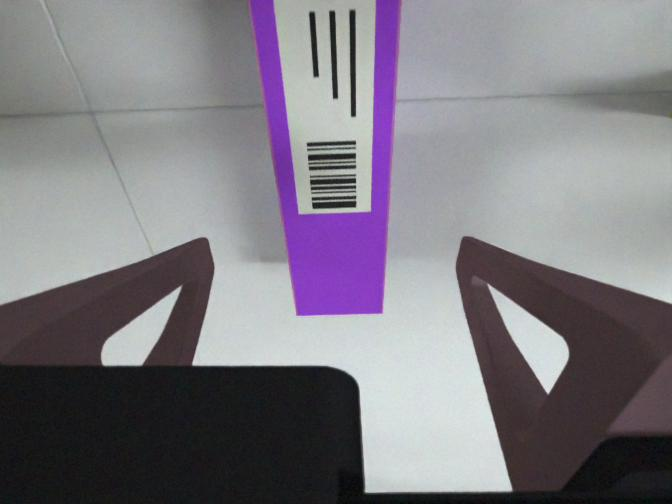

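Emit:
{"method": "move", "body": {
  "arm7": {"target":[-0.527,-0.01,0.742,0,0.7071,0.7071,0],"speed":0.15},
  "cameras": []
}}

Emit:
{"method": "move", "body": {
  "arm7": {"joints":{"gripper_m":0.052}},
  "cameras": []
}}

Emit:
{"method": "move", "body": {
  "arm7": {"target":[-0.526,0.0,0.9,0,0.7071,0.7071,0],"speed":0.25},
  "cameras": []
}}

Emit:
{"method": "move", "body": {
  "arm7": {"target":[-0.483,0.26,1.04,0,0.7071,0.7071,0],"speed":0.35},
  "cameras": ["arm7_cam_wrist"]
}}

Scene clock: 454.07 s.
Joint torques (N m): arm1=[2.2 -7.06 7.99 -0.12 0.16 0.09] | arm2=[0.09 -8.88 8.27 0.23 0.06 -0.19] | arm3=[0.21 -10.34 9.28 -0.27 0.03 0.12] | arm4=[-0.97 -7 9.65 -0.14 -0.14 -0.03] | arm5=[-0.5 -6.24 6.99 -0.08 -0.08 0.02] | arm6=[-0.21 -6.89 8.54 -0.13 0.03 -0.06] | arm7=[-0.21 -16.97 8.27 0.51 -0.04 0.11] | arm8=[1.73 -7.12 9.47 -0.5 -0.06 -0.09]
Heat: arm1: hottest joint3_rad 35 °C; arm2: hottest joint3_rad 38 °C; arm3: hottest joint3_rad 36 °C; arm4: hottest joint3_rad 44 °C; arm5: hottest joint3_rad 39 °C; arm6: hottest joint3_rad 36 °C; arm7: hottest joint3_rad 48 °C; arm8: hottest joint3_rad 36 °C.
move: arm7 done
Joint velocities: within noise
arm1, arm2, arm3, arm4, arm5, arm6, arm8: as last shown
arm7.joint_positions: joint1_rad=-1.096 joint2_rad=+2.213 joint3_rad=+1.684 joint4_rad=-1.033 joint5_rad=-0.002 joint6_rad=-0.162 gripper_m=+0.09010
arm7.joint_status: not commanded
arm7.hand: x=-0.5283 y=-0.0114 z=+0.7519 quat_wxyz=(-0.002, -0.708, -0.706, +0.002) (m; scene frame)
arm7.hand_target: x=-0.5269 y=-0.0099 z=+0.7421 quat_wxyz=(+0.000, -0.707, -0.707, +0.000) (m; scene frame)
arm7.hand_status: done (0.010 m and 0.4 deg from the pose sent, 0.128 m and 2.0 deg at the start)
pictures: none
No camera images: "cameras" was empty.

Scene clock: 454.67 s.
Joint torques (N m): arm1=[2.08 -6.89 7.91 -0.13 0.18 0.05] | arm2=[0.09 -8.82 8.25 0.21 0.06 -0.19] | arm3=[0.09 -10.46 9.28 -0.25 0.03 0.12] | arm4=[-0.91 -7 9.65 -0.16 -0.14 -0.03] | arm5=[-1.2 -5.95 6.98 -0.1 -0.09 0.05] | arm6=[-0.21 -6.83 8.54 -0.16 0.03 -0.06] | arm7=[-0.26 -16.67 8.28 0.55 -0.04 0.09] | arm8=[1.67 -7.36 9.43 -0.54 -0.04 -0.05]
Heat: arm1: hottest joint3_rad 35 °C; arm2: hottest joint3_rad 38 °C; arm3: hottest joint3_rad 36 °C; arm4: hottest joint3_rad 44 °C; arm5: hottest joint3_rad 39 °C; arm6: hottest joint3_rad 36 °C; arm7: hottest joint3_rad 48 °C; arm8: hottest joint3_rad 36 °C.
move: arm7 off_target
Joint velocities: within noise
arm1, arm2, arm3, arm4, arm5, arm6, arm8: as last shown
arm7.joint_positions: joint1_rad=-1.096 joint2_rad=+2.213 joint3_rad=+1.684 joint4_rad=-1.033 joint5_rad=-0.002 joint6_rad=-0.162 gripper_m=+0.05982
arm7.joint_status: gripper_m off_target (ended at +0.05986, target +0.05200)
arm7.hand: x=-0.5283 y=-0.0114 z=+0.7519 quat_wxyz=(-0.002, -0.708, -0.706, +0.002) (m; scene frame)
arm7.hand_target: x=-0.5269 y=-0.0099 z=+0.7421 quat_wxyz=(+0.000, -0.707, -0.707, +0.000) (m; scene frame)
arm7.hand_status: not commanded
pictures: none
No camera images: "cameras" was empty.

Scene clock: 456.13 s.
Joint torques (N m): arm1=[2.2 -7 8.12 -0.12 0.21 0.08] | arm2=[0.09 -8.88 8.25 0.23 0.07 -0.19] | arm3=[0.26 -10.4 9.26 -0.24 0.02 0.13] | arm4=[-0.91 -7 9.65 -0.14 -0.14 -0.03] | arm5=[-0.79 -6.24 7.05 -0.08 -0.11 0.05] | arm6=[-0.21 -6.83 8.54 -0.13 0.03 -0.06] | arm7=[-0.26 -16.67 14.34 -0.31 -0.05 0.09] | arm8=[1.73 -6.77 9.54 -0.49 -0.07 -0.06]
Heat: arm1: hottest joint3_rad 35 °C; arm2: hottest joint3_rad 38 °C; arm3: hottest joint3_rad 36 °C; arm4: hottest joint3_rad 44 °C; arm5: hottest joint3_rad 39 °C; arm6: hottest joint3_rad 36 °C; arm7: hottest joint3_rad 48 °C; arm8: hottest joint3_rad 36 °C.
move: arm7 off_target
Joint velocities: within noise
arm1, arm2, arm3, arm4: as last shown
arm5.joint_positions: joint1_rad=+1.558 joint2_rad=+1.258 joint3_rad=+1.222 joint4_rad=-1.516 joint5_rad=+0.000 joint6_rad=-0.284 gripper_m=+0.08988
arm5.joint_status: not commanded
arm5.hand: x=+2.0671 y=+0.2998 z=+1.0400 quat_wxyz=(+0.003, +0.703, +0.711, -0.005) (m; scene frame)
arm5.hand_target: x=+2.0671 y=+0.3010 z=+1.0401 quat_wxyz=(+0.000, +0.707, +0.707, +0.000) (m; scene frame)
arm5.hand_status: not commanded
arm6.joint_positions: joint1_rad=-1.087 joint2_rad=+1.266 joint3_rad=+1.168 joint4_rad=-1.475 joint5_rad=+0.000 joint6_rad=-0.132 gripper_m=+0.08989
arm6.joint_status: not commanded
arm6.hand: x=+0.8029 y=+0.2789 z=+1.0460 quat_wxyz=(+0.001, -0.708, -0.706, -0.001) (m; scene frame)
arm6.hand_target: x=+0.8049 y=+0.2809 z=+1.0500 quat_wxyz=(+0.000, -0.707, -0.707, +0.000) (m; scene frame)
arm6.hand_status: not commanded
arm7.joint_positions: joint1_rad=-1.096 joint2_rad=+2.027 joint3_rad=+1.732 joint4_rad=-1.315 joint5_rad=-0.002 joint6_rad=-0.162 gripper_m=+0.05982
arm7.joint_status: not commanded
arm7.hand: x=-0.5233 y=+0.0174 z=+0.8815 quat_wxyz=(+0.012, -0.708, -0.706, -0.017) (m; scene frame)
arm7.hand_target: x=-0.5257 y=+0.0011 z=+0.9002 quat_wxyz=(+0.000, -0.707, -0.707, +0.000) (m; scene frame)
arm7.hand_status: off_target (0.026 m and 2.4 deg from the pose sent, 0.149 m and 0.4 deg at the start)
arm8.joint_positions: joint1_rad=+0.329 joint2_rad=+1.222 joint3_rad=+1.308 joint4_rad=-1.635 joint5_rad=-0.001 joint6_rad=-0.275 gripper_m=+0.08993
arm8.joint_status: not commanded
arm8.hand: x=-1.7547 y=+0.3265 z=+1.0543 quat_wxyz=(-0.006, -0.708, -0.706, +0.009) (m; scene frame)
arm8.hand_target: x=-1.7549 y=+0.3289 z=+1.0501 quat_wxyz=(+0.000, -0.707, -0.707, +0.000) (m; scene frame)
arm8.hand_status: not commanded
pictures: none
No camera images: "cameras" was empty.

Scene clock: 457.90 s.
Joint torques (N m): arm1=[2.32 -6.83 8.03 -0.13 0.18 0.06] | arm2=[0.09 -8.82 8.27 0.23 0.07 -0.19] | arm3=[0.26 -10.29 9.29 -0.27 0.02 0.12] | arm4=[-0.91 -7 9.65 -0.16 -0.14 -0.03] | arm5=[-0.67 -6.71 7.04 -0.14 -0.1 0.05] | arm6=[-0.21 -6.83 8.51 -0.13 0.03 -0.06] | arm7=[-0.44 -8.12 9.17 -0.24 -0.04 0.08] | arm8=[1.96 -6.83 9.51 -0.5 -0.06 -0.07]
Heat: arm1: hottest joint3_rad 35 °C; arm2: hottest joint3_rad 38 °C; arm3: hottest joint3_rad 36 °C; arm4: hottest joint3_rad 44 °C; arm5: hottest joint3_rad 39 °C; arm6: hottest joint3_rad 36 °C; arm7: hottest joint3_rad 48 °C; arm8: hottest joint3_rad 36 °C.
move: arm7 done
Joint velocities: within noise
arm1, arm2, arm3, arm4, arm5, arm6, arm8: as last shown
arm7.joint_positions: joint1_rad=-1.096 joint2_rad=+1.277 joint3_rad=+1.224 joint4_rad=-1.493 joint5_rad=-0.002 joint6_rad=-0.162 gripper_m=+0.05982
arm7.joint_status: not commanded
arm7.hand: x=-0.4837 y=+0.2544 z=+1.0446 quat_wxyz=(-0.007, -0.708, -0.706, +0.009) (m; scene frame)
arm7.hand_target: x=-0.4829 y=+0.2600 z=+1.0401 quat_wxyz=(+0.000, -0.707, -0.707, +0.000) (m; scene frame)
arm7.hand_status: done (0.007 m and 1.3 deg from the pose sent, 0.293 m and 2.4 deg at the start)
pictures: arm7_cam_wrist
camera_calibration:
arm7_cam_wrist: T_world_to_cam=[[-0.999793, -0.0119631, 0.0164341, -0.500888], [-0.000894802, 0.833596, 0.552374, -0.78315], [-0.0203076, 0.552245, -0.833435, 0.841626], [0, 0, 0, 1]] pos_world=[-0.484394, 0.182055, 1.14226]

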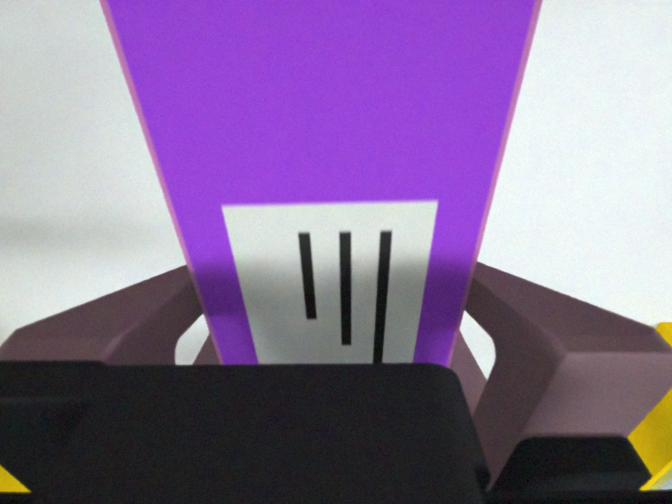

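Emit:
{"method": "move", "body": {
  "arm7": {"joints":{"joint1_rad":2.192,"joint6_rad":-0.058}},
  "cameras": []
}}

Emit:
{"method": "move", "body": {
  "arm7": {"target":[-0.412,1.31,0.87,0,-0.721,0.693,0],"speed":0.3},
  "cameras": ["cam_arm7","arm7_cam_wrist"]
}}

Scene clock: 465.17 s.
Joint torques (N m): arm1=[2.37 -7.24 8.06 -0.09 0.18 0.06] | arm2=[0.09 -8.88 8.25 0.23 0.07 -0.19] | arm3=[0.15 -10.29 9.31 -0.27 0.02 0.12] | arm4=[-0.91 -7 9.66 -0.14 -0.14 -0.03] | arm5=[-1.38 -6.07 6.93 -0.01 -0.09 0.03] | arm6=[-0.21 -6.89 8.51 -0.14 0.03 -0.06] | arm7=[-0.85 -8.06 9.16 -0.18 0.02 0.21] | arm8=[1.73 -6.95 9.46 -0.53 -0.05 -0.06]
Heat: arm1: hottest joint3_rad 35 °C; arm2: hottest joint3_rad 38 °C; arm3: hottest joint3_rad 35 °C; arm4: hottest joint3_rad 44 °C; arm5: hottest joint3_rad 39 °C; arm6: hottest joint3_rad 36 °C; arm7: hottest joint3_rad 47 °C; arm8: hottest joint3_rad 36 °C.
move: arm7 done
Joint velocities: within noise
arm1, arm2, arm4, arm5, arm6, arm8: as last shown
arm3.joint_positions: joint1_rad=+2.180 joint2_rad=+1.245 joint3_rad=+1.308 joint4_rad=-1.620 joint5_rad=+0.002 joint6_rad=-0.132 gripper_m=+0.08497
arm3.joint_status: not commanded
arm3.hand: x=+0.4325 y=-0.9630 z=+1.0388 quat_wxyz=(+0.004, +0.659, +0.752, -0.002) (m; scene frame)
arm3.hand_target: x=+0.4350 y=-0.9601 z=+1.0400 quat_wxyz=(+0.000, +0.662, +0.750, +0.000) (m; scene frame)
arm3.hand_status: not commanded
arm7.joint_positions: joint1_rad=+2.199 joint2_rad=+1.277 joint3_rad=+1.224 joint4_rad=-1.493 joint5_rad=-0.003 joint6_rad=-0.067 gripper_m=+0.05969
arm7.joint_status: all done
arm7.hand: x=-0.4193 y=+0.9789 z=+1.0465 quat_wxyz=(-0.009, +0.726, -0.687, -0.011) (m; scene frame)
arm7.hand_target: x=-0.4166 y=+0.9732 z=+1.0420 quat_wxyz=(-0.001, +0.721, -0.693, -0.002) (m; scene frame)
arm7.hand_status: not commanded
pictures: none
No camera images: "cameras" was empty.

Scene clock: 467.53 s.
Joint torques (N m): arm1=[1.9 -6.83 8.09 -0.1 0.2 0.06] | arm2=[0.09 -8.88 8.25 0.21 0.07 -0.19] | arm3=[0.32 -10.4 9.25 -0.25 0.03 0.13] | arm4=[-0.97 -7 9.66 -0.14 -0.14 -0.03] | arm5=[-0.38 -5.95 6.94 0.02 -0.06 0.02] | arm6=[-0.21 -6.83 8.53 -0.14 0.04 -0.07] | arm7=[-0.79 -17.85 15.46 -0.39 0.07 0.2] | arm8=[1.85 -6.95 9.48 -0.61 -0.06 -0.07]
Heat: arm1: hottest joint3_rad 35 °C; arm2: hottest joint3_rad 38 °C; arm3: hottest joint3_rad 35 °C; arm4: hottest joint3_rad 44 °C; arm5: hottest joint3_rad 39 °C; arm6: hottest joint3_rad 36 °C; arm7: hottest joint3_rad 47 °C; arm8: hottest joint3_rad 36 °C.
move: arm7 off_target
Joint velocities: within noise
arm1, arm2, arm3, arm4, arm5, arm6, arm8: as last shown
arm7.joint_positions: joint1_rad=+2.199 joint2_rad=+2.250 joint3_rad=+2.045 joint4_rad=-1.400 joint5_rad=-0.003 joint6_rad=-0.065 gripper_m=+0.05969
arm7.joint_status: not commanded
arm7.hand: x=-0.4156 y=+1.2927 z=+0.8597 quat_wxyz=(+0.013, +0.726, -0.688, +0.009) (m; scene frame)
arm7.hand_target: x=-0.4120 y=+1.3089 z=+0.8703 quat_wxyz=(-0.001, +0.721, -0.693, -0.001) (m; scene frame)
arm7.hand_status: off_target (0.020 m and 2.0 deg from the pose sent, 0.375 m and 1.8 deg at the start)
pictures: arm7_cam_wrist, cam_arm7
camera_calibration:
arm7_cam_wrist: T_world_to_cam=[[0.997602, 0.0688097, 0.0073852, 0.316135], [0.0508587, -0.801324, 0.596065, 0.550886], [0.046933, -0.59426, -0.802902, 1.59923], [0, 0, 0, 1]] pos_world=[-0.418451, 1.37004, 0.953327]

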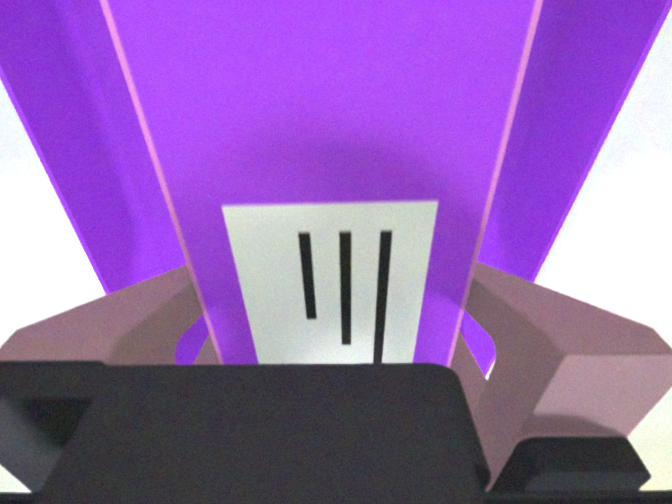

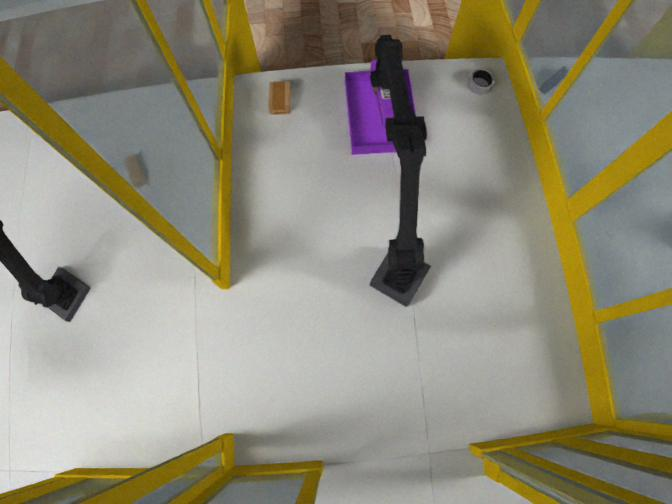

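Emit:
{"method": "move", "body": {
  "arm7": {"target":[-0.411,1.31,0.775,0,-0.721,0.693,0],"speed":0.17},
  "cameras": ["arm7_cam_wrist","cam_arm7"]
}}

Scene clock: 479.03 s.
Joint torques (N m): arm1=[2.26 -6.83 7.94 -0.09 0.2 0.07] | arm2=[0.09 -8.88 8.27 0.21 0.07 -0.2] | arm3=[0.26 -10.29 9.28 -0.25 0.02 0.12] | arm4=[-0.91 -7 9.66 -0.14 -0.14 -0.03] | arm5=[-0.73 -6.48 7.05 -0.02 -0.08 0.03] | arm6=[-0.26 -6.83 8.53 -0.14 0.03 -0.07] | arm7=[-0.67 -16.91 8.65 0.5 0.07 0.2] | arm8=[1.73 -7.12 9.61 -0.5 -0.07 -0.07]
Heat: arm1: hottest joint3_rad 35 °C; arm2: hottest joint3_rad 38 °C; arm3: hottest joint3_rad 34 °C; arm4: hottest joint3_rad 44 °C; arm5: hottest joint3_rad 39 °C; arm6: hottest joint3_rad 36 °C; arm7: hottest joint3_rad 47 °C; arm8: hottest joint3_rad 36 °C.
move: arm7 off_target
Joint velocities: within noise
arm1, arm3, arm4, arm5, arm6, arm8: as last shown
arm2.joint_positions: joint1_rad=-1.393 joint2_rad=+1.222 joint3_rad=+1.175 joint4_rad=-1.505 joint5_rad=-0.002 joint6_rad=-0.471 gripper_m=+0.08992
arm2.joint_status: not commanded
arm2.hand: x=-0.6951 y=-0.3199 z=+1.0437 quat_wxyz=(-0.009, +0.703, -0.711, -0.005) (m; scene frame)
arm2.hand_target: x=-0.6951 y=-0.3220 z=+1.0400 quat_wxyz=(+0.000, +0.707, -0.707, +0.000) (m; scene frame)
arm2.hand_status: not commanded
arm7.joint_positions: joint1_rad=+2.199 joint2_rad=+2.310 joint3_rad=+2.010 joint4_rad=-1.229 joint5_rad=-0.003 joint6_rad=-0.065 gripper_m=+0.05969
arm7.joint_status: not commanded
arm7.hand: x=-0.4153 y=+1.3170 z=+0.8070 quat_wxyz=(-0.015, +0.725, -0.688, -0.016) (m; scene frame)
arm7.hand_target: x=-0.4112 y=+1.3090 z=+0.7759 quat_wxyz=(+0.000, +0.721, -0.693, +0.000) (m; scene frame)
arm7.hand_status: off_target (0.033 m and 2.6 deg from the pose sent, 0.087 m and 2.0 deg at the start)
pictures: arm7_cam_wrist, cam_arm7
camera_calibration:
arm7_cam_wrist: T_world_to_cam=[[0.997596, 0.0679774, 0.013488, 0.310756], [0.0503115, -0.844223, 0.533626, 0.708444], [0.0476613, -0.531664, -0.845613, 1.52367], [0, 0, 0, 1]] pos_world=[-0.418271, 1.38704, 0.906201]

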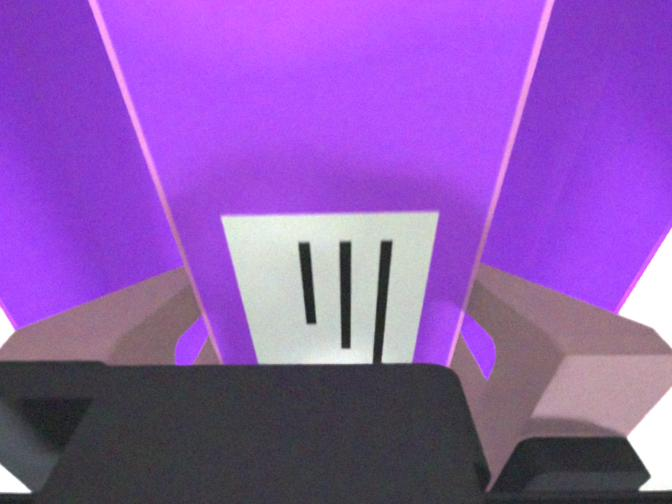

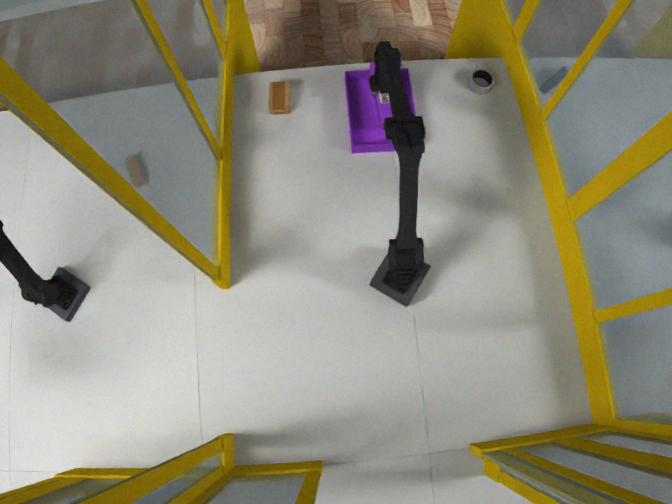

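Emit:
{"method": "move", "body": {
  "arm7": {"target":[-0.411,1.30,0.875,0,-0.721,0.693,0],"speed":0.2},
  "cameras": ["cam_arm7"]
}}

Emit:
{"method": "zoom_image", "body": {
  "camera": "cam_arm7",
  "region": [310, 20, 460, 170]
}}

Scene clock: 486.17 s.
Joint torques (N m): arm1=[2.49 -6.71 7.98 -0.12 0.18 0.08] | arm2=[0.15 -8.88 8.25 0.23 0.07 -0.19] | arm3=[0.21 -10.4 9.31 -0.27 0.02 0.12] | arm4=[-0.91 -7 9.66 -0.14 -0.13 -0.03] | arm5=[-0.79 -6.12 7.15 0.02 -0.07 0.04] | arm6=[-0.21 -6.83 8.53 -0.14 0.04 -0.06] | arm7=[-0.85 -19.55 14 -0.39 0.08 0.18] | arm8=[1.44 -7.06 9.57 -0.47 -0.07 -0.07]
Heat: arm1: hottest joint3_rad 35 °C; arm2: hottest joint3_rad 38 °C; arm3: hottest joint3_rad 34 °C; arm4: hottest joint3_rad 44 °C; arm5: hottest joint3_rad 39 °C; arm6: hottest joint3_rad 36 °C; arm7: hottest joint3_rad 46 °C; arm8: hottest joint3_rad 36 °C.
move: arm7 off_target
Joint velocities: within noise
arm1.joint_positions: joint1_rad=-1.549 joint2_rad=+1.270 joint3_rad=+1.303 joint4_rad=-1.577 joint5_rad=+0.004 joint6_rad=+0.014 gripper_m=+0.08489
arm1.joint_status: not commanded
arm1.hand: x=-2.2952 y=-0.9368 z=+1.0480 quat_wxyz=(-0.011, -0.838, -0.546, +0.014) (m; scene frame)
arm1.hand_target: x=-2.2900 y=-0.9348 z=+1.0402 quat_wxyz=(+0.000, -0.836, -0.548, +0.000) (m; scene frame)
arm1.hand_status: not commanded
arm2, arm3, arm5, arm6, arm8: as last shown
arm4.joint_positions: joint1_rad=-1.885 joint2_rad=+1.279 joint3_rad=+1.344 joint4_rad=-1.611 joint5_rad=-0.014 joint6_rad=+0.028 gripper_m=+0.08491
arm4.joint_status: not commanded
arm4.hand: x=+1.9100 y=-0.9010 z=+1.0455 quat_wxyz=(-0.011, -0.462, -0.887, +0.006) (m; scene frame)
arm4.hand_target: x=+1.9060 y=-0.9000 z=+1.0401 quat_wxyz=(+0.000, -0.462, -0.887, +0.000) (m; scene frame)
arm4.hand_status: not commanded
arm7.joint_positions: joint1_rad=+2.199 joint2_rad=+2.245 joint3_rad=+2.010 joint4_rad=-1.386 joint5_rad=-0.003 joint6_rad=-0.065 gripper_m=+0.05969
arm7.joint_status: not commanded
arm7.hand: x=-0.4156 y=+1.2849 z=+0.8502 quat_wxyz=(+0.019, +0.725, -0.688, +0.015) (m; scene frame)
arm7.hand_target: x=-0.4110 y=+1.2989 z=+0.8751 quat_wxyz=(+0.000, +0.721, -0.693, +0.000) (m; scene frame)
arm7.hand_status: off_target (0.029 m and 2.9 deg from the pose sent, 0.070 m and 2.6 deg at the start)
pictures: cam_arm7

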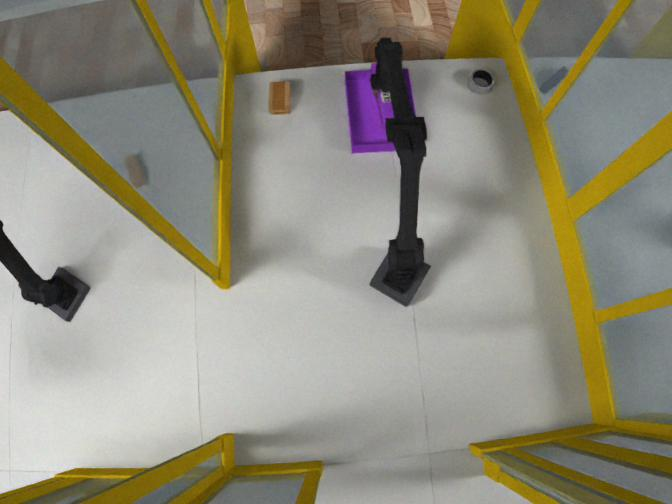

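Scaled by 3.360.

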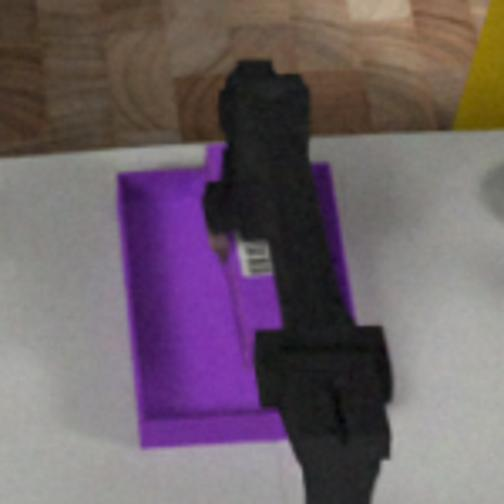

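Emit:
{"method": "move", "body": {
  "arm7": {"target":[-0.411,1.279,0.795,0,-0.721,0.693,0],"speed":0.17},
  "cameras": ["cam_arm7"]
}}

Emit:
{"method": "zoom_image", "body": {
  "camera": "cam_arm7",
  "region": [310, 20, 460, 170]
}}

Scene clock: 495.20 s.
Joint torques (N m): arm1=[2.37 -6.71 7.97 -0.16 0.18 0.08] | arm2=[0.09 -8.88 8.25 0.21 0.07 -0.19] | arm3=[0.21 -10.29 9.29 -0.25 0.02 0.13] | arm4=[-0.91 -7 9.66 -0.14 -0.14 -0.03] | arm5=[-1.03 -6.42 7.05 -0.1 -0.1 0.06] | arm6=[-0.26 -6.83 8.53 -0.16 0.03 -0.06] | arm7=[-0.79 -18.61 8.57 0.58 0.07 0.19] | arm8=[1.73 -7.06 9.47 -0.43 -0.05 -0.05]
Heat: arm1: hottest joint3_rad 35 °C; arm2: hottest joint3_rad 38 °C; arm3: hottest joint3_rad 34 °C; arm4: hottest joint3_rad 44 °C; arm5: hottest joint3_rad 39 °C; arm6: hottest joint3_rad 36 °C; arm7: hottest joint3_rad 46 °C; arm8: hottest joint3_rad 36 °C.
move: arm7 done
Joint velocities: within noise
arm1, arm2, arm3, arm4, arm5, arm6, arm8: as last shown
arm7.joint_positions: joint1_rad=+2.199 joint2_rad=+2.241 joint3_rad=+1.868 joint4_rad=-1.200 joint5_rad=-0.003 joint6_rad=-0.065 gripper_m=+0.05969
arm7.joint_status: not commanded
arm7.hand: x=-0.4157 y=+1.2803 z=+0.8009 quat_wxyz=(+0.001, +0.726, -0.688, -0.002) (m; scene frame)
arm7.hand_target: x=-0.4110 y=+1.2789 z=+0.7950 quat_wxyz=(+0.000, +0.721, -0.693, +0.000) (m; scene frame)
arm7.hand_status: done (0.008 m and 0.8 deg from the pose sent, 0.056 m and 2.9 deg at the start)
pictures: cam_arm7

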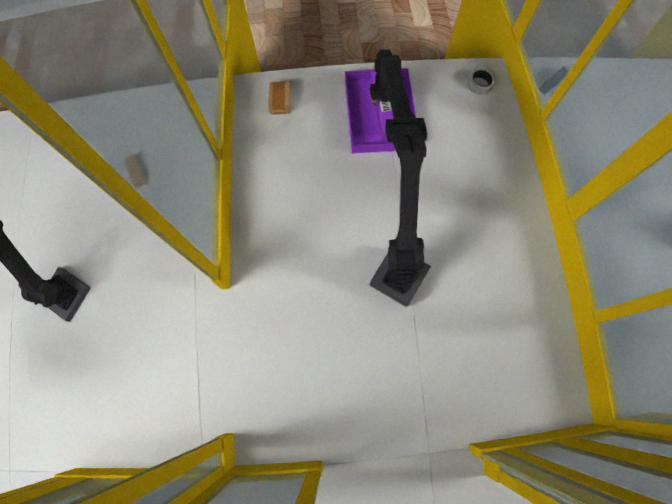

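Scaled by 3.360.

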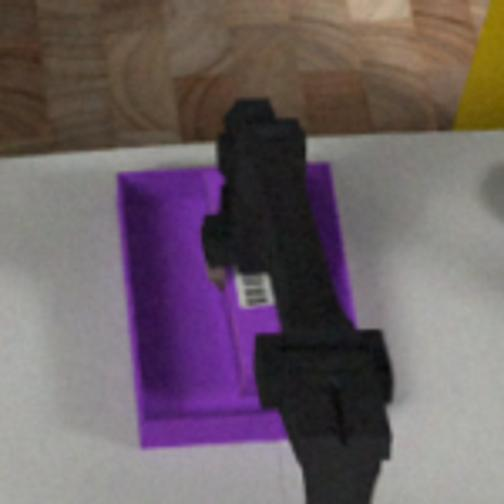

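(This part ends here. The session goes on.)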